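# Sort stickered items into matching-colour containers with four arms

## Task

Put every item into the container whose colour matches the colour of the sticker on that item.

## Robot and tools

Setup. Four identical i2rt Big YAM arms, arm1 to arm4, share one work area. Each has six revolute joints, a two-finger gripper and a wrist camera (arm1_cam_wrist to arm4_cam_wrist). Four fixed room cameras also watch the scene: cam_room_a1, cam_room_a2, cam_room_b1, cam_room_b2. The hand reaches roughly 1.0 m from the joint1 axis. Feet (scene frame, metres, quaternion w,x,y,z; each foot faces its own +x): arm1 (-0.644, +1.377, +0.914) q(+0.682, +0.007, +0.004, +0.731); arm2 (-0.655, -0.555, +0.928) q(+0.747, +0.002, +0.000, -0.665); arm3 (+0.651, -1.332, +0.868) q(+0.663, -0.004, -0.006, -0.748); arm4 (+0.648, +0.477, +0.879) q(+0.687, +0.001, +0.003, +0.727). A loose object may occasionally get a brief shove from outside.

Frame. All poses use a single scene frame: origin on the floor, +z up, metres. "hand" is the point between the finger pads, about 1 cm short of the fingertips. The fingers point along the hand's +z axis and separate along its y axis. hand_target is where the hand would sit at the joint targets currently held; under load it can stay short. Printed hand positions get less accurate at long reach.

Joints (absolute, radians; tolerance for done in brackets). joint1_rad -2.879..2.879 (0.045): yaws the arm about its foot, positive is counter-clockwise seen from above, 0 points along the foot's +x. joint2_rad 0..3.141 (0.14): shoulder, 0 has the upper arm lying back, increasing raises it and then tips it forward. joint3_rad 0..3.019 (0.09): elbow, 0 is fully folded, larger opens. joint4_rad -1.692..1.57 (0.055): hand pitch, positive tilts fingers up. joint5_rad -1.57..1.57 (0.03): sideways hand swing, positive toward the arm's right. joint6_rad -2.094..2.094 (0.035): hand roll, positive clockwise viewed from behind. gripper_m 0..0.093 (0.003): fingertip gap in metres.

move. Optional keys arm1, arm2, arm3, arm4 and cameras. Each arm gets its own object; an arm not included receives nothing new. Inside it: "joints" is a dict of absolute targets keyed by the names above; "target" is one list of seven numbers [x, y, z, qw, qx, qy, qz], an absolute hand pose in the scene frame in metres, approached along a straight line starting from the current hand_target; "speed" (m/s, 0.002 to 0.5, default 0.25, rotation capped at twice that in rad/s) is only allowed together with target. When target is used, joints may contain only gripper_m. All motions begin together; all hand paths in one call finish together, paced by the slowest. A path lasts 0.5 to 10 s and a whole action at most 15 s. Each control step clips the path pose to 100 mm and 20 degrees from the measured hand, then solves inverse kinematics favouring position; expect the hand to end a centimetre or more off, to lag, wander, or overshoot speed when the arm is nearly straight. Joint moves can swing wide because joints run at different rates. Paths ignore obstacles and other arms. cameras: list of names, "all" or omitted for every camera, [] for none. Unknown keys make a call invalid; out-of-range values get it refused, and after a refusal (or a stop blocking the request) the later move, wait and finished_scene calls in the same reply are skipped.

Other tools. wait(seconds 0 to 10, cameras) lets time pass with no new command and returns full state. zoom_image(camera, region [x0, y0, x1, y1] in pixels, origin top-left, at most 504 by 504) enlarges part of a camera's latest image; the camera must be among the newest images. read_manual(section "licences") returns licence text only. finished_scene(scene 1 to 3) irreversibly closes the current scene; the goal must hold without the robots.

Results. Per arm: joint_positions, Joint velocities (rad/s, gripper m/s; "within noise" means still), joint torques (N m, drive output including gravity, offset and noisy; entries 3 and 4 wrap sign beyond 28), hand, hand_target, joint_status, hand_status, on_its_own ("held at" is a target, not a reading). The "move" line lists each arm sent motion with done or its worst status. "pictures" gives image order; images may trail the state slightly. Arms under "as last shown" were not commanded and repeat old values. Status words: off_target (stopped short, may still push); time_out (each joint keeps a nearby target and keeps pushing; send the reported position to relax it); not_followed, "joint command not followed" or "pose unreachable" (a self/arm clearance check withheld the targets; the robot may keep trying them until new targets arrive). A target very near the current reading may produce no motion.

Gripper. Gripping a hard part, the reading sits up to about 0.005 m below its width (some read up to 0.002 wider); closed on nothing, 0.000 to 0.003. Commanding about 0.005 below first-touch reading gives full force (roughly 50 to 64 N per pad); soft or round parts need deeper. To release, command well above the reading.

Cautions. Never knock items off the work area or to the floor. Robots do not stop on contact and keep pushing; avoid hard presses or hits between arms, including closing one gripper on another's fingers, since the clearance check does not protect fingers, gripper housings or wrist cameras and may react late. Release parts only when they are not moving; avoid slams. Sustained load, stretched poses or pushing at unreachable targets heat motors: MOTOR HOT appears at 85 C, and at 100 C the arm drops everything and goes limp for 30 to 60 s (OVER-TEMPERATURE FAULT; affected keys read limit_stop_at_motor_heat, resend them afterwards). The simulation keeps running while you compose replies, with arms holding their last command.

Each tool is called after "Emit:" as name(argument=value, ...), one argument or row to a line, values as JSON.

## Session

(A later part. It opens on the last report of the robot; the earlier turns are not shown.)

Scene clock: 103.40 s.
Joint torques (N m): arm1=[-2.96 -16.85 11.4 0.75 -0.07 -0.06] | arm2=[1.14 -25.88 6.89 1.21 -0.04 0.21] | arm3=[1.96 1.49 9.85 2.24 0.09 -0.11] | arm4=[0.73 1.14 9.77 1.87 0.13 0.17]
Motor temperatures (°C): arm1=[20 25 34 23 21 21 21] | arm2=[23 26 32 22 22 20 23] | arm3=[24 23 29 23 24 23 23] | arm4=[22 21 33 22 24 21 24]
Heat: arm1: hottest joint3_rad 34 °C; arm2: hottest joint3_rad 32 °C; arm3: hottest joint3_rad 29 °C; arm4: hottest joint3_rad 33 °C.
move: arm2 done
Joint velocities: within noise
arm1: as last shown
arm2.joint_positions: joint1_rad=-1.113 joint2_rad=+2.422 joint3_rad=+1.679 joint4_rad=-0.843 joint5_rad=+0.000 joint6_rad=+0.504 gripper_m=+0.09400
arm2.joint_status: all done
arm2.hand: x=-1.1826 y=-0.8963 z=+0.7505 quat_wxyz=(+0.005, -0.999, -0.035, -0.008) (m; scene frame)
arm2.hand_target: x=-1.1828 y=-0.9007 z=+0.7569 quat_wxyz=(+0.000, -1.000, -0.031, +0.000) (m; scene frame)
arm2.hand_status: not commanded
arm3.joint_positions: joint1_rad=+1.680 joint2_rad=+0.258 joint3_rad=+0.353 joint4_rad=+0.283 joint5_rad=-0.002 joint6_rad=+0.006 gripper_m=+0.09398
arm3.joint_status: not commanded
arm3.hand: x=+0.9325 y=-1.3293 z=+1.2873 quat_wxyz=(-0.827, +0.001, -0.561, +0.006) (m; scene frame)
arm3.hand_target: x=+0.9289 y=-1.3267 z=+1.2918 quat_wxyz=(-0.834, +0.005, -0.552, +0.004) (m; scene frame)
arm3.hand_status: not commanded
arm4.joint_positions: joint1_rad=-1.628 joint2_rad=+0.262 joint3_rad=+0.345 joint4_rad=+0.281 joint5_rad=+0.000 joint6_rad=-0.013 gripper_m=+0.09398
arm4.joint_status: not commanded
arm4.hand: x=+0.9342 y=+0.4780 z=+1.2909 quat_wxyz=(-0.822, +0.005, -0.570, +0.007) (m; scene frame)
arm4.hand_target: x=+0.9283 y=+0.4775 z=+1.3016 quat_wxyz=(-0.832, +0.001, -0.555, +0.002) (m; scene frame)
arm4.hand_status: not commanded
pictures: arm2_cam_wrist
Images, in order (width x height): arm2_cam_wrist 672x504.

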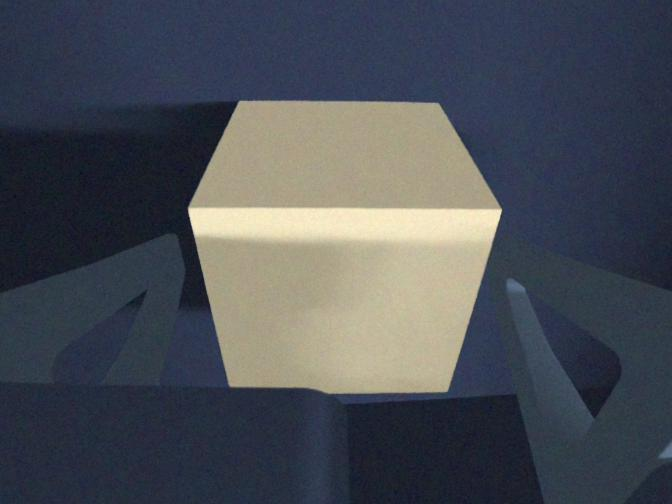

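Centered now. Close both.

Emit:
move(
  arm1={"joints": {"gripper_m": 0.03}},
  arm2={"joints": {"gripper_m": 0.039}},
  cameras=["arm1_cam_wrist", "arm2_cam_wrist"],
)

Emit:
move(
  arm1={"target": [-1.225, 1.31, 1.10, 0, 0.673, 0.7396, 0], "speed": 0.25},
  arm2={"target": [-1.178, -0.897, 1.10, 0, 0.9994, 0.0349, 0], "speed": 0.25},
  cameras=["arm1_cam_wrist", "arm2_cam_wrist", "cam_room_b1", "cam_room_b2"],
)

Scene clock: 109.53 s.
Joint torques (N m): arm1=[-2.73 -16.21 11.26 0.64 -0.13 -0.07] | arm2=[1.2 -25.76 6.91 1.17 -0.03 0.21] | arm3=[2.08 1.49 9.84 2.25 0.09 -0.11] | arm4=[0.62 1.2 9.91 1.81 0.1 0.16]
Motor temperatures (°C): arm1=[20 25 33 23 21 21 21] | arm2=[23 26 32 22 22 20 23] | arm3=[24 23 29 23 24 23 23] | arm4=[22 21 33 22 24 21 24]
Heat: arm1: hottest joint3_rad 33 °C; arm2: hottest joint3_rad 32 °C; arm3: hottest joint3_rad 29 °C; arm4: hottest joint3_rad 33 °C.
move: arm1 off_target; arm2 off_target
Joint velocities: within noise
arm1.joint_positions: joint1_rad=+1.618 joint2_rad=+2.347 joint3_rad=+1.555 joint4_rad=-0.831 joint5_rad=-0.003 joint6_rad=-1.552 gripper_m=+0.04350
arm1.joint_status: gripper_m off_target (ended at +0.04353, target +0.03000)
arm1.hand: x=-1.2331 y=+1.3095 z=+0.7586 quat_wxyz=(+0.012, +0.672, +0.740, +0.015) (m; scene frame)
arm1.hand_target: x=-1.2542 y=+1.3133 z=+0.7607 quat_wxyz=(+0.000, +0.673, +0.740, +0.000) (m; scene frame)
arm1.hand_status: not commanded
arm2.joint_positions: joint1_rad=-1.113 joint2_rad=+2.422 joint3_rad=+1.679 joint4_rad=-0.842 joint5_rad=+0.000 joint6_rad=+0.505 gripper_m=+0.05280
arm2.joint_status: gripper_m off_target (ended at +0.05283, target +0.03900)
arm2.hand: x=-1.1830 y=-0.8966 z=+0.7509 quat_wxyz=(+0.005, -0.999, -0.035, -0.007) (m; scene frame)
arm2.hand_target: x=-1.1829 y=-0.9007 z=+0.7571 quat_wxyz=(+0.000, -1.000, -0.031, +0.000) (m; scene frame)
arm2.hand_status: not commanded
arm3, arm4: as last shown
pictures: arm1_cam_wrist, arm2_cam_wrist
Images, in order (width x height): arm1_cam_wrist 672x504, arm2_cam_wrist 672x504.

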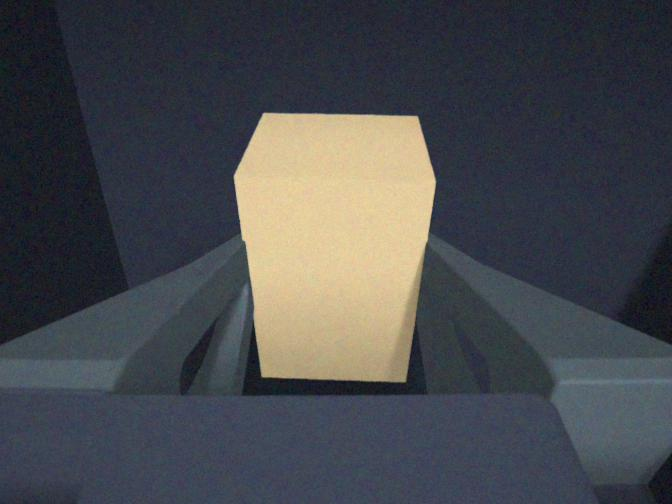

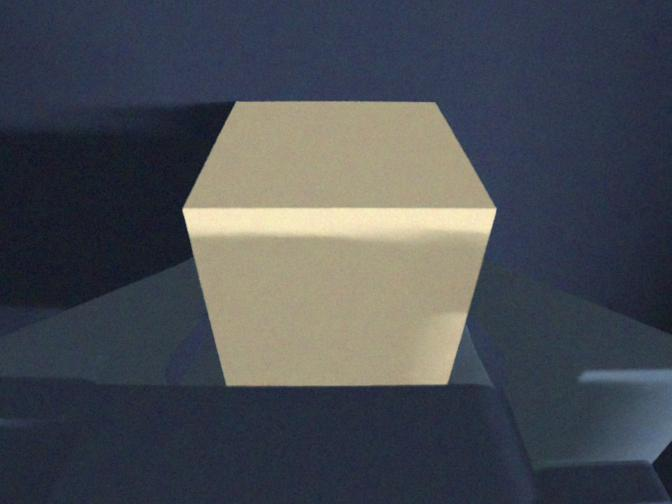

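Scene clock: 111.63 s.
Joint torques (N m): arm1=[-1.79 -16.15 14.52 -0.21 -0.13 0.03] | arm2=[1.08 -22.18 14.3 0.12 -0.04 0.11] | arm3=[1.96 1.44 9.88 2.26 0.09 -0.11] | arm4=[0.67 1.14 9.87 1.8 0.08 0.16]
Motor temperatures (°C): arm1=[20 25 34 23 21 21 21] | arm2=[23 26 32 22 22 20 23] | arm3=[24 23 29 23 24 23 23] | arm4=[22 21 33 22 24 21 24]
Heat: arm1: hottest joint3_rad 34 °C; arm2: hottest joint3_rad 32 °C; arm3: hottest joint3_rad 29 °C; arm4: hottest joint3_rad 33 °C.
move: arm1 off_target; arm2 off_target
Joint velocities: within noise
arm1.joint_positions: joint1_rad=+1.618 joint2_rad=+1.911 joint3_rad=+1.749 joint4_rad=-1.465 joint5_rad=-0.003 joint6_rad=-1.552 gripper_m=+0.04349
arm1.joint_status: not commanded
arm1.hand: x=-1.2129 y=+1.3104 z=+1.0804 quat_wxyz=(+0.013, +0.672, +0.740, +0.016) (m; scene frame)
arm1.hand_target: x=-1.2241 y=+1.3102 z=+1.1002 quat_wxyz=(+0.000, +0.673, +0.740, +0.000) (m; scene frame)
arm1.hand_status: off_target (0.023 m and 2.3 deg from the pose sent, 0.341 m and 2.2 deg at the start)
arm2.joint_positions: joint1_rad=-1.113 joint2_rad=+1.996 joint3_rad=+1.886 joint4_rad=-1.485 joint5_rad=+0.000 joint6_rad=+0.505 gripper_m=+0.05283
arm2.joint_status: not commanded
arm2.hand: x=-1.1705 y=-0.8892 z=+1.0861 quat_wxyz=(+0.008, -0.999, -0.035, -0.011) (m; scene frame)
arm2.hand_target: x=-1.1774 y=-0.8968 z=+1.1001 quat_wxyz=(+0.000, -0.999, -0.035, +0.000) (m; scene frame)
arm2.hand_status: off_target (0.018 m and 1.5 deg from the pose sent, 0.349 m and 1.0 deg at the start)
arm3, arm4: as last shown
pictures: arm1_cam_wrist, arm2_cam_wrist, cam_room_b1, cam_room_b2
Images, in order (width x height): arm1_cam_wrist 672x504, arm2_cam_wrist 672x504, cam_room_b1 672x504, cam_room_b2 672x504.

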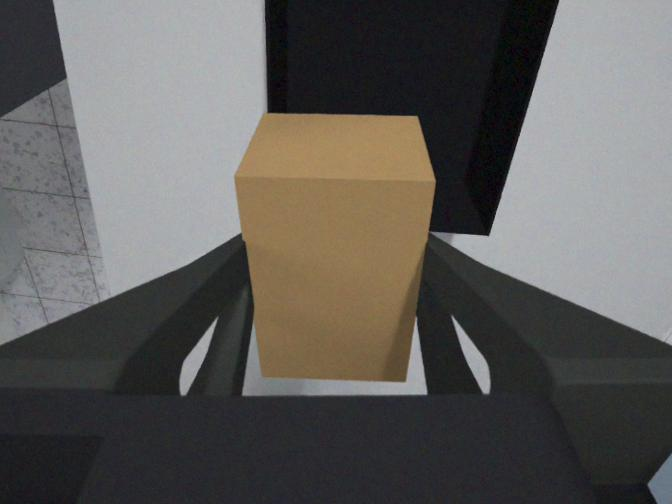

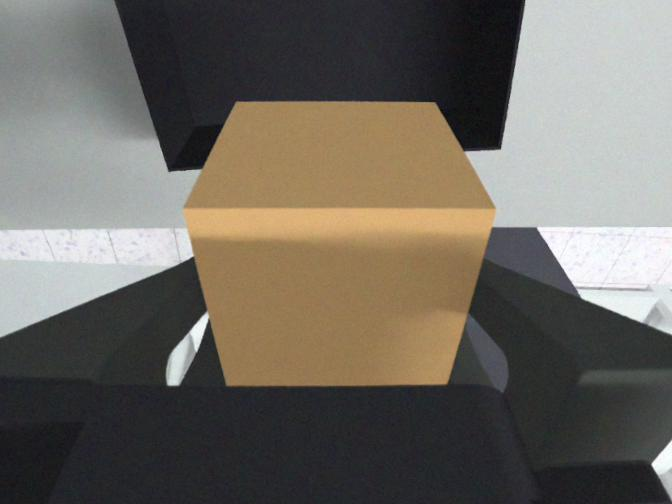

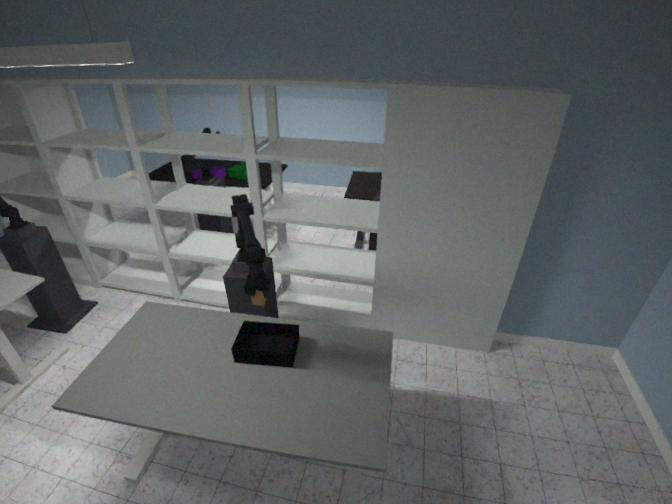

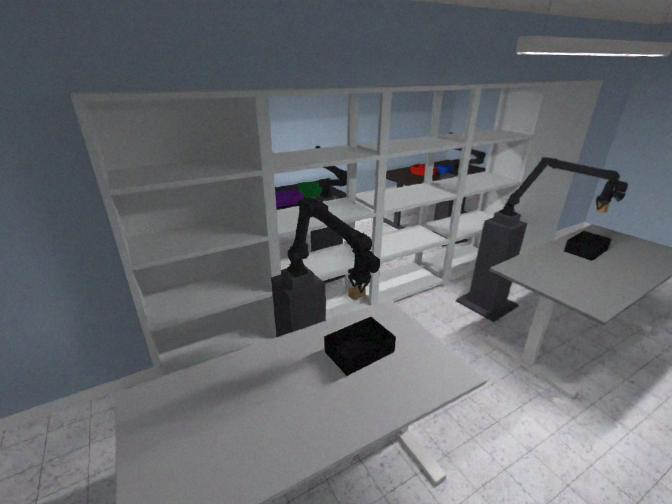

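Emit:
move(
  arm1={"joints": {"joint2_rad": 1.0, "joint3_rad": 1.5, "joint4_rad": -0.2}},
  arm2={"joints": {"joint2_rad": 1.0, "joint3_rad": 1.5, "joint4_rad": -0.2}},
  cameras=["arm1_cam_wrist", "arm2_cam_wrist", "cam_room_b1", "cam_room_b2"],
)

Scene clock: 118.13 s.
Joint torques (N m): arm1=[-1.96 -3.25 11.78 2.32 0 0.16] | arm2=[1.08 -7 10.63 3.1 -0.1 0.07] | arm3=[1.9 1.55 9.83 2.21 0.08 -0.12] | arm4=[0.79 0.97 9.94 1.96 0.09 0.17]
Motor temperatures (°C): arm1=[20 25 34 23 21 21 21] | arm2=[23 27 33 22 22 20 23] | arm3=[24 23 29 23 24 23 23] | arm4=[22 21 34 22 24 21 24]
Heat: arm1: hottest joint3_rad 34 °C; arm2: hottest joint3_rad 33 °C; arm3: hottest joint3_rad 29 °C; arm4: hottest joint3_rad 34 °C.
move: arm1 done; arm2 done
Joint velocities: within noise
arm1.joint_positions: joint1_rad=+1.618 joint2_rad=+1.010 joint3_rad=+1.490 joint4_rad=-0.220 joint5_rad=-0.003 joint6_rad=-1.552 gripper_m=+0.04348
arm1.joint_status: all done
arm1.hand: x=-1.0837 y=+1.3229 z=+1.6476 quat_wxyz=(-0.525, +0.403, +0.449, -0.600) (m; scene frame)
arm1.hand_target: x=-1.0740 y=+1.3248 z=+1.6623 quat_wxyz=(-0.533, +0.393, +0.437, -0.609) (m; scene frame)
arm1.hand_status: not commanded
arm2.joint_positions: joint1_rad=-1.113 joint2_rad=+1.004 joint3_rad=+1.504 joint4_rad=-0.218 joint5_rad=+0.000 joint6_rad=+0.505 gripper_m=+0.05284
arm2.joint_status: all done
arm2.hand: x=-1.0322 y=-0.8007 z=+1.6647 quat_wxyz=(-0.410, -0.601, -0.022, +0.685) (m; scene frame)
arm2.hand_target: x=-1.0289 y=-0.8008 z=+1.6682 quat_wxyz=(-0.416, -0.594, -0.022, +0.688) (m; scene frame)
arm2.hand_status: not commanded
arm3, arm4: as last shown
pictures: arm1_cam_wrist, arm2_cam_wrist, cam_room_b1, cam_room_b2
Images, in order (width x height): arm1_cam_wrist 672x504, arm2_cam_wrist 672x504, cam_room_b1 672x504, cam_room_b2 672x504.

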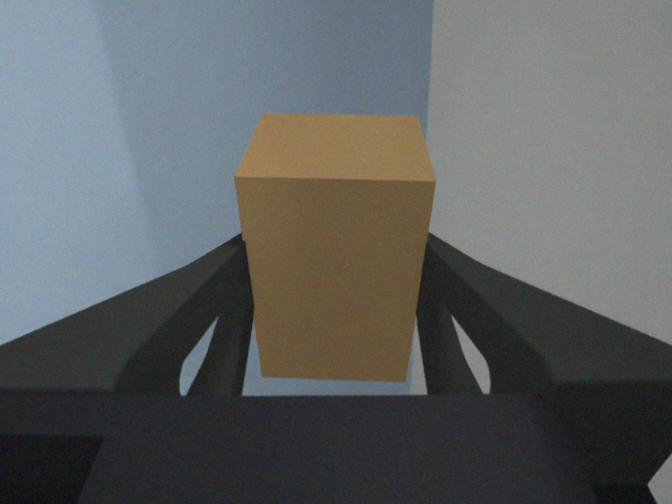

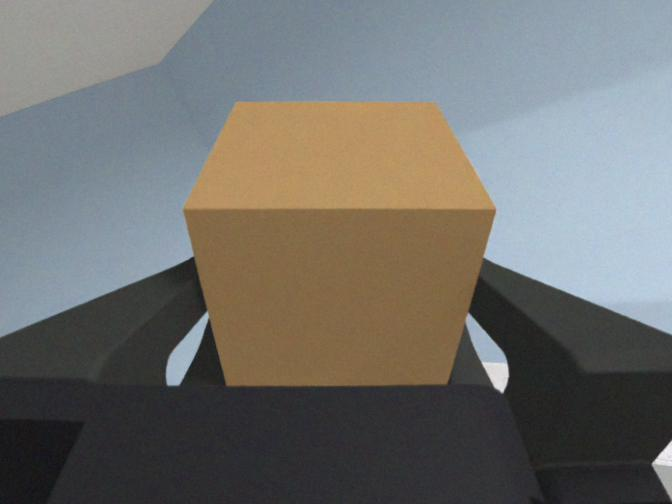

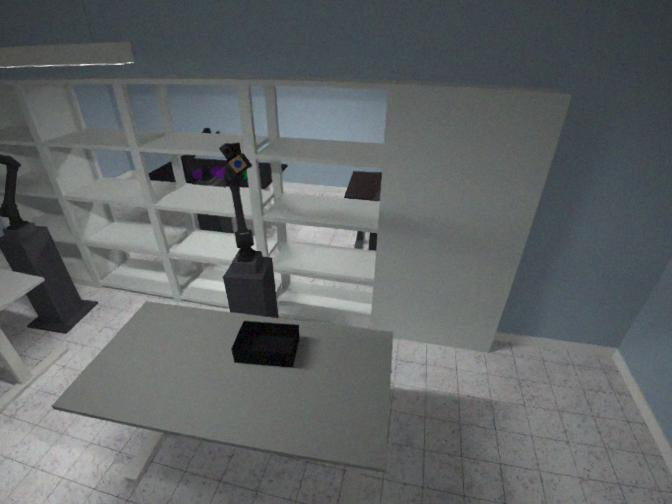

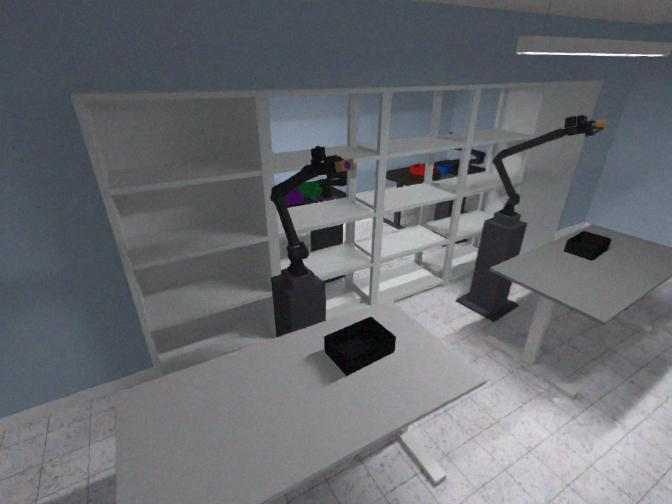

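Emit:
zoom_image(
  camera="cam_room_b1",
  region=[215, 135, 265, 185],
)

Emit:
zoom_image(
  camera="cam_room_b2",
  region=[320, 140, 370, 190],
)

Scaled by 10.080.

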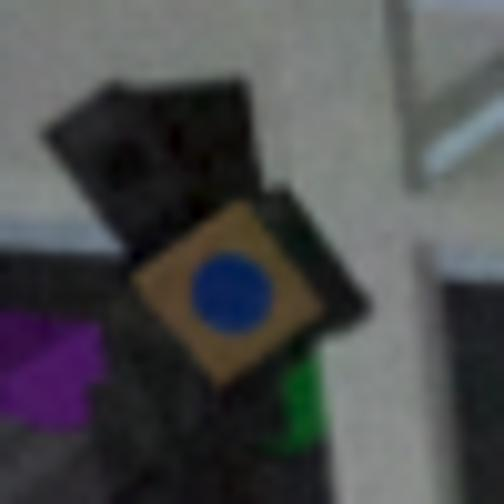

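Scaled by 10.080.

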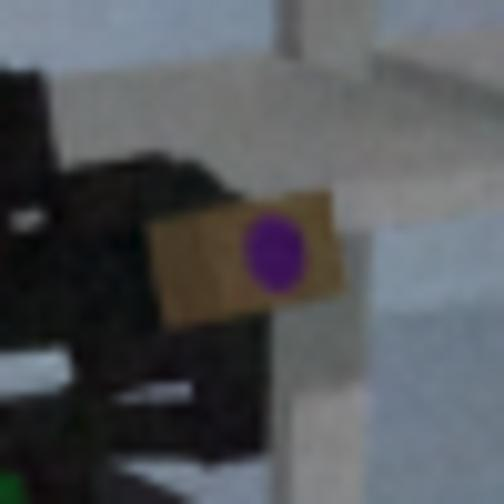

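Emit:
move(
  arm1={"joints": {"joint2_rad": 0.97, "joint3_rad": 0.985, "joint4_rad": -1.6, "joint5_rad": 0}},
  arm2={"joints": {"joint2_rad": 0.97, "joint3_rad": 0.985, "joint4_rad": -1.6, "joint5_rad": 0}},
  arm3={"joints": {"joint1_rad": -1.93}},
  arm4={"joints": {"joint1_rad": 0.911}},
  cameras=[],
)

Emit:
move(
  arm1={"joints": {"joint1_rad": -2.25, "joint6_rad": 0}},
  arm2={"joints": {"joint1_rad": 0.853, "joint6_rad": -0.12}},
  cameras=["arm1_cam_wrist", "arm2_cam_wrist"],
)

Emit:
move(
  arm1={"target": [-0.08, 0.98, 1.12, 0, 0.3015, 0.9535, 0], "speed": 0.2},
  arm2={"target": [-0.08, -0.95, 1.12, 0, 0.2385, 0.9711, 0], "speed": 0.2},
  cameras=["arm3_cam_wrist", "arm4_cam_wrist", "arm1_cam_wrist", "arm2_cam_wrist"],
)

Scene clock: 145.77 s.
Joint torques (N m): arm1=[-2.26 -2.78 12.71 -0.01 -0.02 0.03] | arm2=[1.08 -6.89 11.37 0.16 0.05 0.1] | arm3=[0.56 1.26 9.88 2.25 -0.07 -0.11] | arm4=[0.73 1.55 9.88 1.95 0.12 0.14]
Motor temperatures (°C): arm1=[20 25 35 23 21 21 22] | arm2=[23 26 33 22 22 20 24] | arm3=[24 23 29 23 24 23 23] | arm4=[22 21 34 22 24 21 24]
Heat: arm1: hottest joint3_rad 35 °C; arm2: hottest joint3_rad 33 °C; arm3: hottest joint3_rad 29 °C; arm4: hottest joint3_rad 34 °C.
move: arm1 done; arm2 done; arm3 done; arm4 done
Joint velocities: within noise
arm1.joint_positions: joint1_rad=+1.618 joint2_rad=+0.983 joint3_rad=+0.959 joint4_rad=-1.590 joint5_rad=-0.001 joint6_rad=-1.552 gripper_m=+0.04349
arm1.joint_status: all done
arm1.hand: x=-0.8779 y=+1.3493 z=+1.1462 quat_wxyz=(+0.008, +0.672, +0.741, +0.012) (m; scene frame)
arm1.hand_target: x=-0.8806 y=+1.3498 z=+1.1589 quat_wxyz=(-0.002, +0.673, +0.740, +0.001) (m; scene frame)
arm1.hand_status: not commanded
arm2.joint_positions: joint1_rad=-1.113 joint2_rad=+0.982 joint3_rad=+0.975 joint4_rad=-1.589 joint5_rad=+0.000 joint6_rad=+0.505 gripper_m=+0.05287
arm2.joint_status: all done
arm2.hand: x=-0.8604 y=-0.6884 z=+1.1622 quat_wxyz=(+0.008, -0.999, -0.035, -0.012) (m; scene frame)
arm2.hand_target: x=-0.8584 y=-0.6881 z=+1.1686 quat_wxyz=(+0.005, -0.999, -0.035, -0.007) (m; scene frame)
arm2.hand_status: not commanded
arm3.joint_positions: joint1_rad=-1.920 joint2_rad=+0.258 joint3_rad=+0.353 joint4_rad=+0.283 joint5_rad=+0.002 joint6_rad=+0.006 gripper_m=+0.09402
arm3.joint_status: all done
arm3.hand: x=+0.3993 y=-1.1975 z=+1.2848 quat_wxyz=(+0.187, -0.548, +0.139, +0.804) (m; scene frame)
arm3.hand_target: x=+0.4037 y=-1.1969 z=+1.2894 quat_wxyz=(+0.194, -0.538, +0.137, +0.808) (m; scene frame)
arm3.hand_status: not commanded
arm4.joint_positions: joint1_rad=+0.909 joint2_rad=+0.262 joint3_rad=+0.345 joint4_rad=+0.281 joint5_rad=-0.001 joint6_rad=-0.012 gripper_m=+0.09402
arm4.joint_status: all done
arm4.hand: x=+0.4162 y=+0.6407 z=+1.2928 quat_wxyz=(-0.248, +0.542, -0.167, -0.785) (m; scene frame)
arm4.hand_target: x=+0.4208 y=+0.6371 z=+1.3034 quat_wxyz=(-0.246, +0.526, -0.166, -0.797) (m; scene frame)
arm4.hand_status: not commanded
pictures: none
No camera images: "cameras" was empty.

Scene clock: 148.37 s.
Joint torques (N m): arm1=[-2.2 -3.08 12.64 -0.16 -0.07 0.11] | arm2=[1.14 -6.89 11.41 0.17 0.05 -0.07] | arm3=[0.67 1.32 9.88 2.29 -0.07 -0.11] | arm4=[1.49 1.32 9.91 1.94 0.13 0.17]
Motor temperatures (°C): arm1=[20 25 35 23 21 21 22] | arm2=[23 26 33 22 22 20 24] | arm3=[24 23 29 23 24 23 23] | arm4=[22 21 34 22 24 21 24]
Heat: arm1: hottest joint3_rad 35 °C; arm2: hottest joint3_rad 33 °C; arm3: hottest joint3_rad 29 °C; arm4: hottest joint3_rad 34 °C.
move: arm1 done; arm2 done
Joint velocities: within noise
arm1.joint_positions: joint1_rad=-2.245 joint2_rad=+0.983 joint3_rad=+0.959 joint4_rad=-1.591 joint5_rad=+0.002 joint6_rad=-0.007 gripper_m=+0.04349
arm1.joint_status: all done
arm1.hand: x=-0.4439 y=+1.2400 z=+1.1391 quat_wxyz=(+0.029, -0.295, -0.955, -0.005) (m; scene frame)
arm1.hand_target: x=-0.4418 y=+1.2375 z=+1.1517 quat_wxyz=(+0.015, -0.300, -0.954, -0.001) (m; scene frame)
arm1.hand_status: not commanded
arm2.joint_positions: joint1_rad=+0.850 joint2_rad=+0.982 joint3_rad=+0.975 joint4_rad=-1.589 joint5_rad=-0.002 joint6_rad=-0.106 gripper_m=+0.05292
arm2.joint_status: all done
arm2.hand: x=-0.4547 y=-0.6946 z=+1.1629 quat_wxyz=(+0.011, -0.246, -0.969, -0.007) (m; scene frame)
arm2.hand_target: x=-0.4561 y=-0.6933 z=+1.1693 quat_wxyz=(+0.006, -0.238, -0.971, -0.004) (m; scene frame)
arm2.hand_status: not commanded
arm3, arm4: as last shown
pictures: arm1_cam_wrist, arm2_cam_wrist
Images, in order (width x height): arm1_cam_wrist 672x504, arm2_cam_wrist 672x504.

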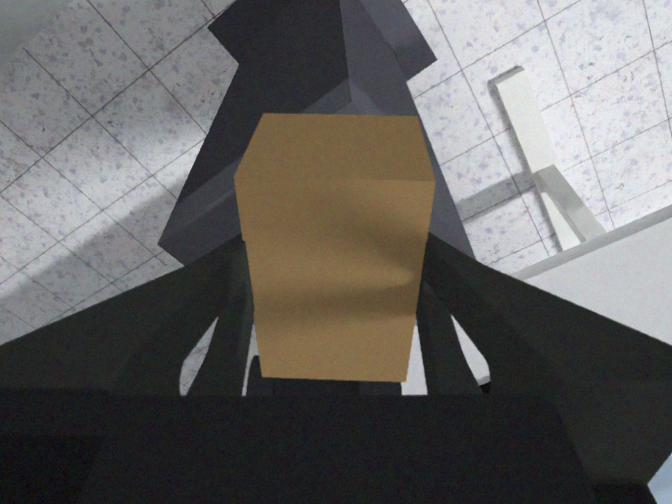

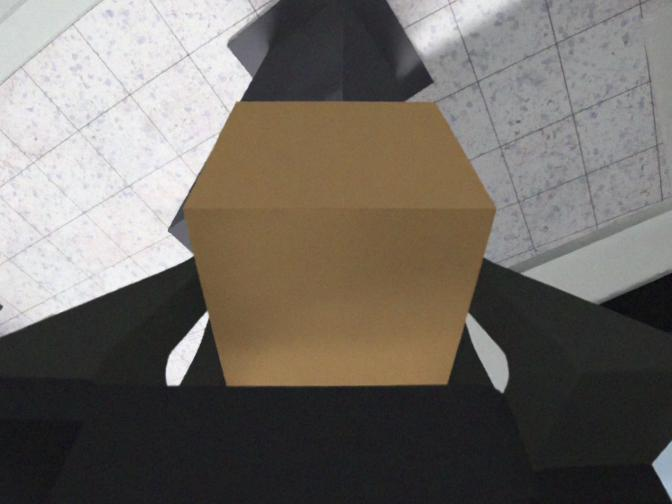

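Scene clock: 151.40 s.
Joint torques (N m): arm1=[-2.55 -19.9 16.29 0.02 -0.09 0.03] | arm2=[1.26 -23.36 15.83 0.18 0.14 -0.04] | arm3=[0.5 1.32 9.84 2.25 -0.07 -0.11] | arm4=[0.79 1.26 9.89 1.89 0.15 0.18]
Motor temperatures (°C): arm1=[20 25 35 23 21 21 22] | arm2=[23 26 33 22 22 20 24] | arm3=[24 23 30 23 24 23 23] | arm4=[22 21 35 22 24 21 24]
Heat: arm1: hottest joint3_rad 35 °C; arm2: hottest joint3_rad 33 °C; arm3: hottest joint3_rad 30 °C; arm4: hottest joint3_rad 35 °C.
move: arm1 off_target; arm2 off_target
Joint velocities: within noise
arm1.joint_positions: joint1_rad=-2.245 joint2_rad=+2.192 joint3_rad=+2.297 joint4_rad=-1.686 joint5_rad=-0.005 joint6_rad=-0.007 gripper_m=+0.04349
arm1.joint_status: not commanded
arm1.hand: x=-0.0857 y=+0.9930 z=+1.0973 quat_wxyz=(+0.012, -0.295, -0.955, -0.003) (m; scene frame)
arm1.hand_target: x=-0.0815 y=+0.9809 z=+1.1198 quat_wxyz=(-0.013, -0.301, -0.953, +0.004) (m; scene frame)
arm1.hand_status: off_target (0.027 m and 1.6 deg from the pose sent, 0.448 m and 3.5 deg at the start; a joint's target at an end of its range on 21 of 91 steps)
arm2.joint_positions: joint1_rad=+0.850 joint2_rad=+2.222 joint3_rad=+2.323 joint4_rad=-1.671 joint5_rad=+0.000 joint6_rad=-0.106 gripper_m=+0.05292
arm2.joint_status: not commanded
arm2.hand: x=-0.0912 y=-0.9453 z=+1.1112 quat_wxyz=(-0.001, -0.246, -0.969, -0.002) (m; scene frame)
arm2.hand_target: x=-0.0809 y=-0.9493 z=+1.1198 quat_wxyz=(-0.013, -0.239, -0.971, +0.005) (m; scene frame)
arm2.hand_status: off_target (0.015 m and 0.9 deg from the pose sent, 0.455 m and 1.7 deg at the start; a joint's target at an end of its range on 20 of 91 steps)
arm3, arm4: as last shown
pictures: arm1_cam_wrist, arm2_cam_wrist, arm3_cam_wrist, arm4_cam_wrist
Images, in order (width x height): arm1_cam_wrist 672x504, arm2_cam_wrist 672x504, arm3_cam_wrist 672x504, arm4_cam_wrist 672x504.

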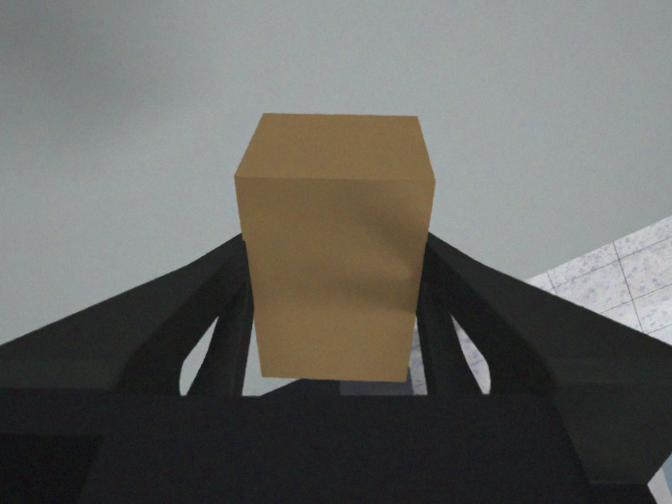

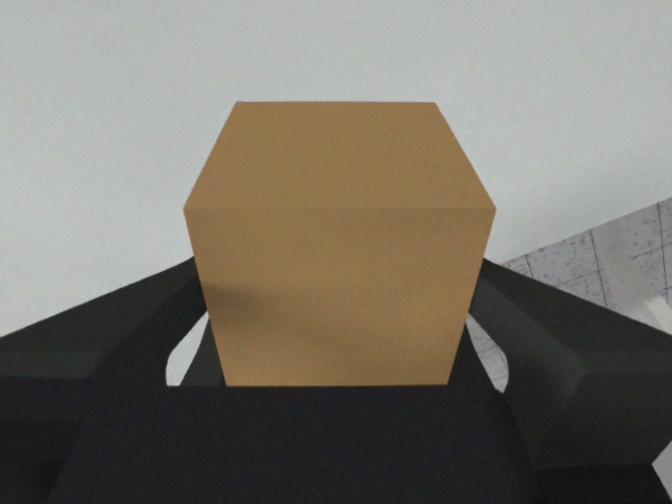

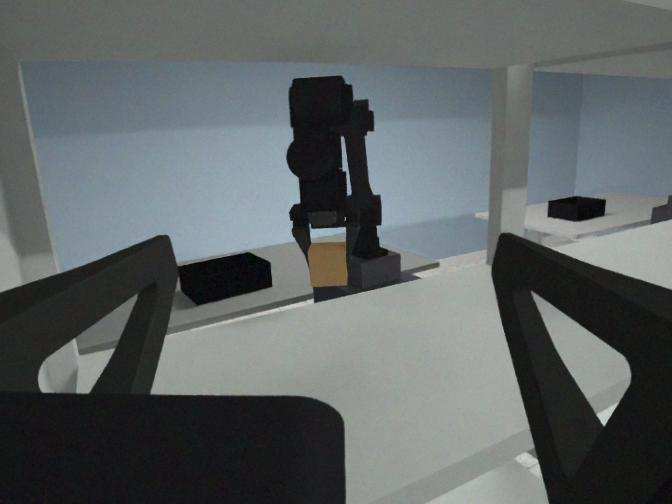

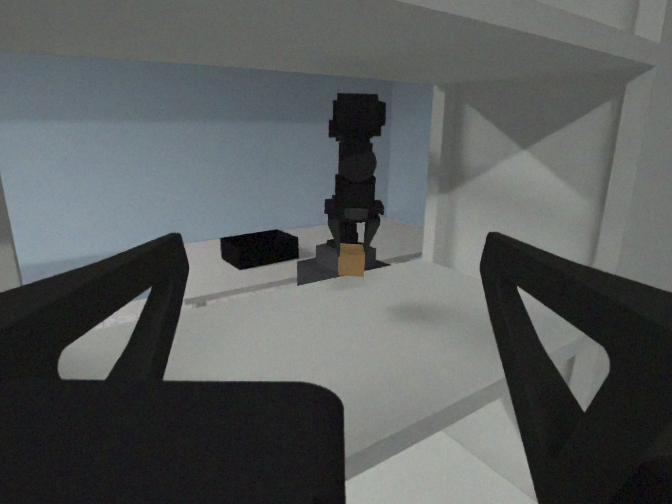

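Emit:
move(
  arm1={"target": [-0.08, 0.98, 1.06, 0, 0.3015, 0.9535, 0], "speed": 0.08},
  arm2={"target": [-0.08, -0.95, 1.05, 0, 0.2385, 0.9711, 0], "speed": 0.08},
  cameras=[],
)

Emit:
move(
  arm1={"target": [-0.08, 0.98, 1.032, 0, 0.3015, 0.9535, 0], "speed": 0.05},
  arm2={"target": [-0.08, -0.95, 1.010, 0, 0.2385, 0.9711, 0], "speed": 0.05},
  cameras=[],
)

Emit:
move(
  arm1={"target": [-0.08, 0.98, 1.025, 0, 0.3015, 0.9535, 0], "speed": 0.03},
  arm2={"target": [-0.08, -0.95, 1.003, 0, 0.2385, 0.9711, 0], "speed": 0.03},
  cameras=["arm3_cam_wrist", "arm4_cam_wrist"],
)

Scene clock: 161.03 s.
Joint torques (N m): arm1=[-3.08 -18.26 10.8 0.88 -0.07 0.04] | arm2=[1.2 -22.95 9.92 1.37 0.12 -0.05] | arm3=[0.5 1.55 9.87 2.26 -0.08 -0.11] | arm4=[1.08 1.2 9.83 1.85 0.17 0.15]
Motor temperatures (°C): arm1=[20 25 36 23 21 21 22] | arm2=[23 26 35 22 22 20 24] | arm3=[24 23 30 23 24 23 23] | arm4=[22 21 35 22 24 21 24]
Heat: arm1: hottest joint3_rad 36 °C; arm2: hottest joint3_rad 35 °C; arm3: hottest joint3_rad 30 °C; arm4: hottest joint3_rad 35 °C.
move: arm1 off_target; arm2 off_target
Joint velocities: within noise
arm1.joint_positions: joint1_rad=-2.245 joint2_rad=+2.196 joint3_rad=+2.225 joint4_rad=-1.587 joint5_rad=-0.005 joint6_rad=-0.007 gripper_m=+0.04349
arm1.joint_status: not commanded
arm1.hand: x=-0.0791 y=+0.9882 z=+1.0676 quat_wxyz=(+0.001, -0.295, -0.956, +0.001) (m; scene frame)
arm1.hand_target: x=-0.0802 y=+0.9800 z=+1.0600 quat_wxyz=(+0.000, -0.301, -0.953, +0.000) (m; scene frame)
arm1.hand_status: off_target (0.011 m and 0.8 deg from the pose sent, 0.040 m and 1.6 deg at the start)
arm2.joint_positions: joint1_rad=+0.850 joint2_rad=+2.226 joint3_rad=+2.238 joint4_rad=-1.554 joint5_rad=+0.000 joint6_rad=-0.106 gripper_m=+0.05292
arm2.joint_status: not commanded
arm2.hand: x=-0.0832 y=-0.9507 z=+1.0763 quat_wxyz=(-0.014, -0.246, -0.969, +0.003) (m; scene frame)
arm2.hand_target: x=-0.0807 y=-0.9495 z=+1.0504 quat_wxyz=(+0.000, -0.238, -0.971, +0.000) (m; scene frame)
arm2.hand_status: off_target (0.026 m and 1.9 deg from the pose sent, 0.062 m and 0.9 deg at the start)
arm3, arm4: as last shown
arm3.hand: x=+0.3994 y=-1.1975 z=+1.2849 quat_wxyz=(+0.187, -0.548, +0.139, +0.804) (m; scene frame)
pictures: none
No camera images: "cameras" was empty.

Scene clock: 162.37 s.
Joint torques (N m): arm1=[-2.43 -18.32 10.66 0.83 -0.04 0.08] | arm2=[1.08 -22.71 9.88 1.33 0.13 -0.05] | arm3=[0.5 1.49 9.85 2.22 -0.08 -0.11] | arm4=[1.38 0.79 9.94 1.96 0.14 0.18]
Motor temperatures (°C): arm1=[20 25 36 23 21 21 22] | arm2=[23 26 34 22 22 20 24] | arm3=[24 23 30 23 24 23 23] | arm4=[22 21 35 22 24 21 24]
Heat: arm1: hottest joint3_rad 36 °C; arm2: hottest joint3_rad 34 °C; arm3: hottest joint3_rad 30 °C; arm4: hottest joint3_rad 35 °C.
move: arm1 off_target; arm2 off_target
Joint velocities: within noise
arm1.joint_positions: joint1_rad=-2.245 joint2_rad=+2.198 joint3_rad=+2.158 joint4_rad=-1.516 joint5_rad=-0.005 joint6_rad=-0.007 gripper_m=+0.04349
arm1.joint_status: not commanded
arm1.hand: x=-0.0789 y=+0.9878 z=+1.0406 quat_wxyz=(+0.000, -0.295, -0.956, +0.001) (m; scene frame)
arm1.hand_target: x=-0.0803 y=+0.9801 z=+1.0319 quat_wxyz=(+0.000, -0.301, -0.953, +0.000) (m; scene frame)
arm1.hand_status: off_target (0.012 m and 0.8 deg from the pose sent, 0.037 m and 0.8 deg at the start)
arm2.joint_positions: joint1_rad=+0.850 joint2_rad=+2.237 joint3_rad=+2.153 joint4_rad=-1.458 joint5_rad=+0.000 joint6_rad=-0.106 gripper_m=+0.05292
arm2.joint_status: not commanded
arm2.hand: x=-0.0817 y=-0.9516 z=+1.0362 quat_wxyz=(-0.014, -0.246, -0.969, +0.003) (m; scene frame)
arm2.hand_target: x=-0.0807 y=-0.9495 z=+1.0104 quat_wxyz=(+0.000, -0.238, -0.971, +0.000) (m; scene frame)
arm2.hand_status: off_target (0.026 m and 1.9 deg from the pose sent, 0.066 m and 1.9 deg at the start)
arm3, arm4: as last shown
pictures: none
No camera images: "cameras" was empty.

Scene clock: 163.33 s.
Joint torques (N m): arm1=[-2.78 -18.67 10.56 0.87 -0.08 0.06] | arm2=[1.14 -22.42 9.66 1.32 0.14 -0.05] | arm3=[0.62 1.44 9.87 2.25 -0.08 -0.12] | arm4=[0.73 1.44 9.81 1.94 0.16 0.17]
Motor temperatures (°C): arm1=[20 25 36 23 21 21 22] | arm2=[23 26 34 22 22 20 24] | arm3=[24 23 30 23 24 23 23] | arm4=[22 21 35 22 24 21 24]
Heat: arm1: hottest joint3_rad 36 °C; arm2: hottest joint3_rad 34 °C; arm3: hottest joint3_rad 30 °C; arm4: hottest joint3_rad 35 °C.
move: arm1 off_target; arm2 off_target
Joint velocities: within noise
arm1.joint_positions: joint1_rad=-2.245 joint2_rad=+2.198 joint3_rad=+2.144 joint4_rad=-1.499 joint5_rad=-0.005 joint6_rad=-0.007 gripper_m=+0.04349
arm1.joint_status: not commanded
arm1.hand: x=-0.0786 y=+0.9875 z=+1.0352 quat_wxyz=(-0.001, -0.295, -0.956, +0.001) (m; scene frame)
arm1.hand_target: x=-0.0802 y=+0.9800 z=+1.0252 quat_wxyz=(+0.000, -0.301, -0.953, +0.000) (m; scene frame)
arm1.hand_status: off_target (0.013 m and 0.8 deg from the pose sent, 0.018 m and 0.8 deg at the start)
arm2.joint_positions: joint1_rad=+0.850 joint2_rad=+2.237 joint3_rad=+2.143 joint4_rad=-1.442 joint5_rad=+0.000 joint6_rad=-0.106 gripper_m=+0.05292
arm2.joint_status: not commanded
arm2.hand: x=-0.0809 y=-0.9521 z=+1.0322 quat_wxyz=(-0.016, -0.246, -0.969, +0.004) (m; scene frame)
arm2.hand_target: x=-0.0808 y=-0.9495 z=+1.0035 quat_wxyz=(+0.000, -0.238, -0.971, +0.000) (m; scene frame)
arm2.hand_status: off_target (0.029 m and 2.1 deg from the pose sent, 0.033 m and 1.9 deg at the start)
arm3, arm4: as last shown
pictures: arm3_cam_wrist, arm4_cam_wrist
Images, in order (width x height): arm3_cam_wrist 672x504, arm4_cam_wrist 672x504.

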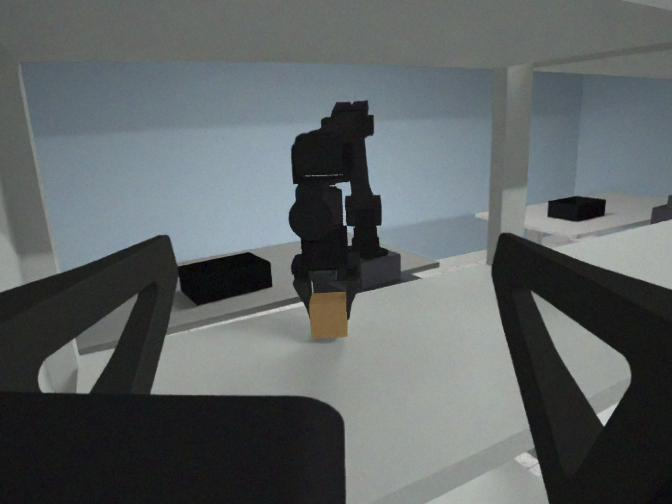

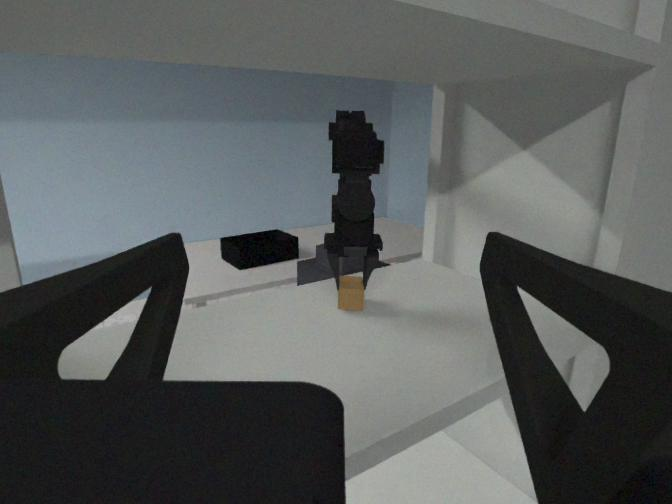

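Emit:
move(
  arm1={"target": [-0.08, 0.98, 1.019, 0, 0.3015, 0.9535, 0], "speed": 0.03},
  arm2={"target": [-0.08, -0.95, 0.997, 0, 0.2385, 0.9711, 0], "speed": 0.03},
  cameras=[],
)

Emit:
move(
  arm1={"target": [-0.08, 0.98, 1.014, 0, 0.3015, 0.9535, 0], "speed": 0.03},
  arm2={"target": [-0.08, -0.95, 0.992, 0, 0.2385, 0.9711, 0], "speed": 0.03},
  cameras=["arm3_cam_wrist", "arm4_cam_wrist"],
)

Scene clock: 169.63 s.
Joint torques (N m): arm1=[-3.25 -18.49 10.44 0.88 -0.06 0.03] | arm2=[1.03 -22.48 9.68 1.33 0.13 -0.04] | arm3=[0.73 1.38 9.92 2.28 -0.08 -0.11] | arm4=[1.2 1.2 9.85 1.84 0.13 0.14]
Motor temperatures (°C): arm1=[20 25 35 23 21 21 22] | arm2=[23 27 34 22 22 20 24] | arm3=[24 23 30 23 24 23 23] | arm4=[22 21 35 22 24 21 24]
Heat: arm1: hottest joint3_rad 35 °C; arm2: hottest joint3_rad 34 °C; arm3: hottest joint3_rad 30 °C; arm4: hottest joint3_rad 35 °C.
move: arm1 off_target; arm2 off_target
Joint velocities: within noise
arm1.joint_positions: joint1_rad=-2.245 joint2_rad=+2.199 joint3_rad=+2.132 joint4_rad=-1.485 joint5_rad=-0.005 joint6_rad=-0.007 gripper_m=+0.04349
arm1.joint_status: not commanded
arm1.hand: x=-0.0786 y=+0.9875 z=+1.0295 quat_wxyz=(-0.001, -0.295, -0.956, +0.001) (m; scene frame)
arm1.hand_target: x=-0.0803 y=+0.9801 z=+1.0190 quat_wxyz=(+0.000, -0.301, -0.953, +0.000) (m; scene frame)
arm1.hand_status: off_target (0.013 m and 0.8 deg from the pose sent, 0.018 m and 0.8 deg at the start)
arm2.joint_positions: joint1_rad=+0.850 joint2_rad=+2.240 joint3_rad=+2.132 joint4_rad=-1.429 joint5_rad=+0.000 joint6_rad=-0.106 gripper_m=+0.05292
arm2.joint_status: not commanded
arm2.hand: x=-0.0806 y=-0.9522 z=+1.0268 quat_wxyz=(-0.017, -0.246, -0.969, +0.004) (m; scene frame)
arm2.hand_target: x=-0.0808 y=-0.9495 z=+0.9977 quat_wxyz=(+0.000, -0.238, -0.971, +0.000) (m; scene frame)
arm2.hand_status: off_target (0.030 m and 2.2 deg from the pose sent, 0.035 m and 2.1 deg at the start)
arm3, arm4: as last shown
pictures: none
No camera images: "cameras" was empty.

Scene clock: 170.60 s.
Joint torques (N m): arm1=[-3.02 -18.78 9.74 1.14 -0.04 0.07] | arm2=[1.14 -22.3 9.68 1.36 0.12 -0.04] | arm3=[0.56 1.44 9.91 2.25 -0.07 -0.11] | arm4=[0.73 1.14 9.92 1.83 0.18 0.16]
Motor temperatures (°C): arm1=[20 25 35 23 21 21 22] | arm2=[23 27 34 22 22 20 24] | arm3=[24 23 30 23 24 23 23] | arm4=[22 21 35 22 24 21 24]
Heat: arm1: hottest joint3_rad 35 °C; arm2: hottest joint3_rad 34 °C; arm3: hottest joint3_rad 30 °C; arm4: hottest joint3_rad 35 °C.
move: arm1 off_target; arm2 off_target
Joint velocities: within noise
arm1.joint_positions: joint1_rad=-2.245 joint2_rad=+2.199 joint3_rad=+2.129 joint4_rad=-1.479 joint5_rad=-0.005 joint6_rad=-0.007 gripper_m=+0.04349
arm1.joint_status: not commanded
arm1.hand: x=-0.0779 y=+0.9871 z=+1.0285 quat_wxyz=(-0.003, -0.295, -0.956, +0.002) (m; scene frame)
arm1.hand_target: x=-0.0803 y=+0.9803 z=+1.0140 quat_wxyz=(+0.000, -0.301, -0.953, +0.000) (m; scene frame)
arm1.hand_status: off_target (0.016 m and 0.9 deg from the pose sent, 0.017 m and 0.8 deg at the start)
arm2.joint_positions: joint1_rad=+0.850 joint2_rad=+2.242 joint3_rad=+2.124 joint4_rad=-1.418 joint5_rad=+0.000 joint6_rad=-0.106 gripper_m=+0.05292
arm2.joint_status: not commanded
arm2.hand: x=-0.0805 y=-0.9523 z=+1.0218 quat_wxyz=(-0.017, -0.246, -0.969, +0.004) (m; scene frame)
arm2.hand_target: x=-0.0808 y=-0.9494 z=+0.9925 quat_wxyz=(+0.000, -0.238, -0.971, +0.000) (m; scene frame)
arm2.hand_status: off_target (0.030 m and 2.2 deg from the pose sent, 0.035 m and 2.2 deg at the start)
arm3, arm4: as last shown
pictures: arm3_cam_wrist, arm4_cam_wrist
Images, in order (width x height): arm3_cam_wrist 672x504, arm4_cam_wrist 672x504.

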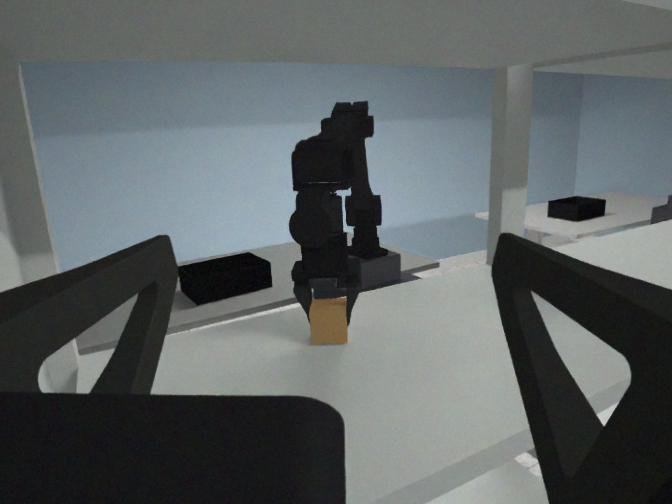

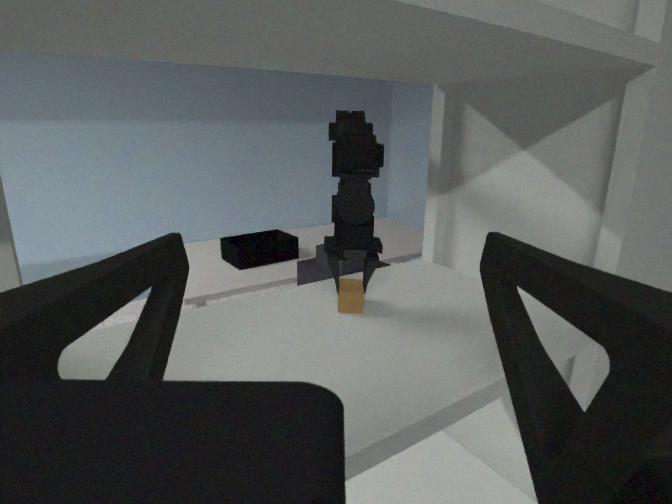

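Emit:
move(
  arm2={"target": [-0.08, -0.95, 0.987, 0, 0.2385, 0.9711, 0], "speed": 0.03},
  cameras=[],
)

Emit:
move(
  arm2={"target": [-0.08, -0.95, 0.983, 0, 0.2385, 0.9711, 0], "speed": 0.03},
  cameras=[],
)

Scene clock: 174.70 s.
Joint torques (N m): arm1=[-3.43 -18.2 9.91 0.95 -0.06 0.05] | arm2=[1.14 -22.3 9.11 1.69 0.11 -0.05] | arm3=[0.56 1.32 9.87 2.26 -0.08 -0.11] | arm4=[0.97 1.08 9.92 1.76 0.15 0.15]
Motor temperatures (°C): arm1=[20 25 35 23 21 21 22] | arm2=[23 27 33 22 22 20 24] | arm3=[24 23 30 23 24 23 23] | arm4=[22 21 35 22 24 21 24]
Heat: arm1: hottest joint3_rad 35 °C; arm2: hottest joint3_rad 33 °C; arm3: hottest joint3_rad 30 °C; arm4: hottest joint3_rad 35 °C.
move: arm2 off_target
Joint velocities: within noise
arm1: as last shown
arm1.hand_target: x=-0.0803 y=+0.9803 z=+1.0140 quat_wxyz=(+0.000, -0.301, -0.954, +0.000) (m; scene frame)
arm2.joint_positions: joint1_rad=+0.850 joint2_rad=+2.242 joint3_rad=+2.122 joint4_rad=-1.415 joint5_rad=+0.000 joint6_rad=-0.106 gripper_m=+0.05292
arm2.joint_status: not commanded
arm2.hand: x=-0.0805 y=-0.9524 z=+1.0209 quat_wxyz=(-0.017, -0.246, -0.969, +0.005) (m; scene frame)
arm2.hand_target: x=-0.0810 y=-0.9493 z=+0.9877 quat_wxyz=(+0.000, -0.238, -0.971, +0.000) (m; scene frame)
arm2.hand_status: off_target (0.034 m and 2.2 deg from the pose sent, 0.035 m and 2.2 deg at the start)
arm3.joint_positions: joint1_rad=-1.920 joint2_rad=+0.258 joint3_rad=+0.353 joint4_rad=+0.283 joint5_rad=+0.002 joint6_rad=+0.006 gripper_m=+0.09402
arm3.joint_status: not commanded
arm3.hand: x=+0.3994 y=-1.1975 z=+1.2849 quat_wxyz=(+0.187, -0.548, +0.139, +0.804) (m; scene frame)
arm3.hand_target: x=+0.4037 y=-1.1969 z=+1.2894 quat_wxyz=(+0.194, -0.538, +0.137, +0.808) (m; scene frame)
arm3.hand_status: not commanded
arm4.joint_positions: joint1_rad=+0.909 joint2_rad=+0.262 joint3_rad=+0.345 joint4_rad=+0.281 joint5_rad=-0.001 joint6_rad=-0.012 gripper_m=+0.09402
arm4.joint_status: not commanded
arm4.hand: x=+0.4162 y=+0.6407 z=+1.2928 quat_wxyz=(-0.248, +0.542, -0.167, -0.785) (m; scene frame)
arm4.hand_target: x=+0.4208 y=+0.6371 z=+1.3034 quat_wxyz=(-0.246, +0.526, -0.166, -0.797) (m; scene frame)
arm4.hand_status: not commanded
pictures: none
No camera images: "cameras" was empty.

Scene clock: 175.67 s.
Joint torques (N m): arm1=[-2.49 -18.61 9.81 1.03 -0.03 0.04] | arm2=[1.08 -22.07 8.57 2 0.07 -0.04] | arm3=[0.62 1.49 9.88 2.26 -0.07 -0.12] | arm4=[0.85 1.38 9.84 1.88 0.14 0.19]
Motor temperatures (°C): arm1=[20 26 35 23 21 21 22] | arm2=[23 28 33 22 22 20 24] | arm3=[24 23 30 23 24 23 23] | arm4=[22 21 35 22 24 21 24]
Heat: arm1: hottest joint3_rad 35 °C; arm2: hottest joint3_rad 33 °C; arm3: hottest joint3_rad 30 °C; arm4: hottest joint3_rad 35 °C.
move: arm2 off_target
Joint velocities: within noise
arm1, arm3, arm4: as last shown
arm2.joint_positions: joint1_rad=+0.850 joint2_rad=+2.242 joint3_rad=+2.120 joint4_rad=-1.414 joint5_rad=+0.002 joint6_rad=-0.106 gripper_m=+0.05292
arm2.joint_status: not commanded
arm2.hand: x=-0.0808 y=-0.9524 z=+1.0203 quat_wxyz=(-0.016, -0.246, -0.969, +0.005) (m; scene frame)
arm2.hand_target: x=-0.0814 y=-0.9490 z=+0.9838 quat_wxyz=(+0.000, -0.238, -0.971, +0.000) (m; scene frame)
arm2.hand_status: off_target (0.037 m and 2.2 deg from the pose sent, 0.038 m and 2.2 deg at the start)
pictures: none
No camera images: "cameras" was empty.


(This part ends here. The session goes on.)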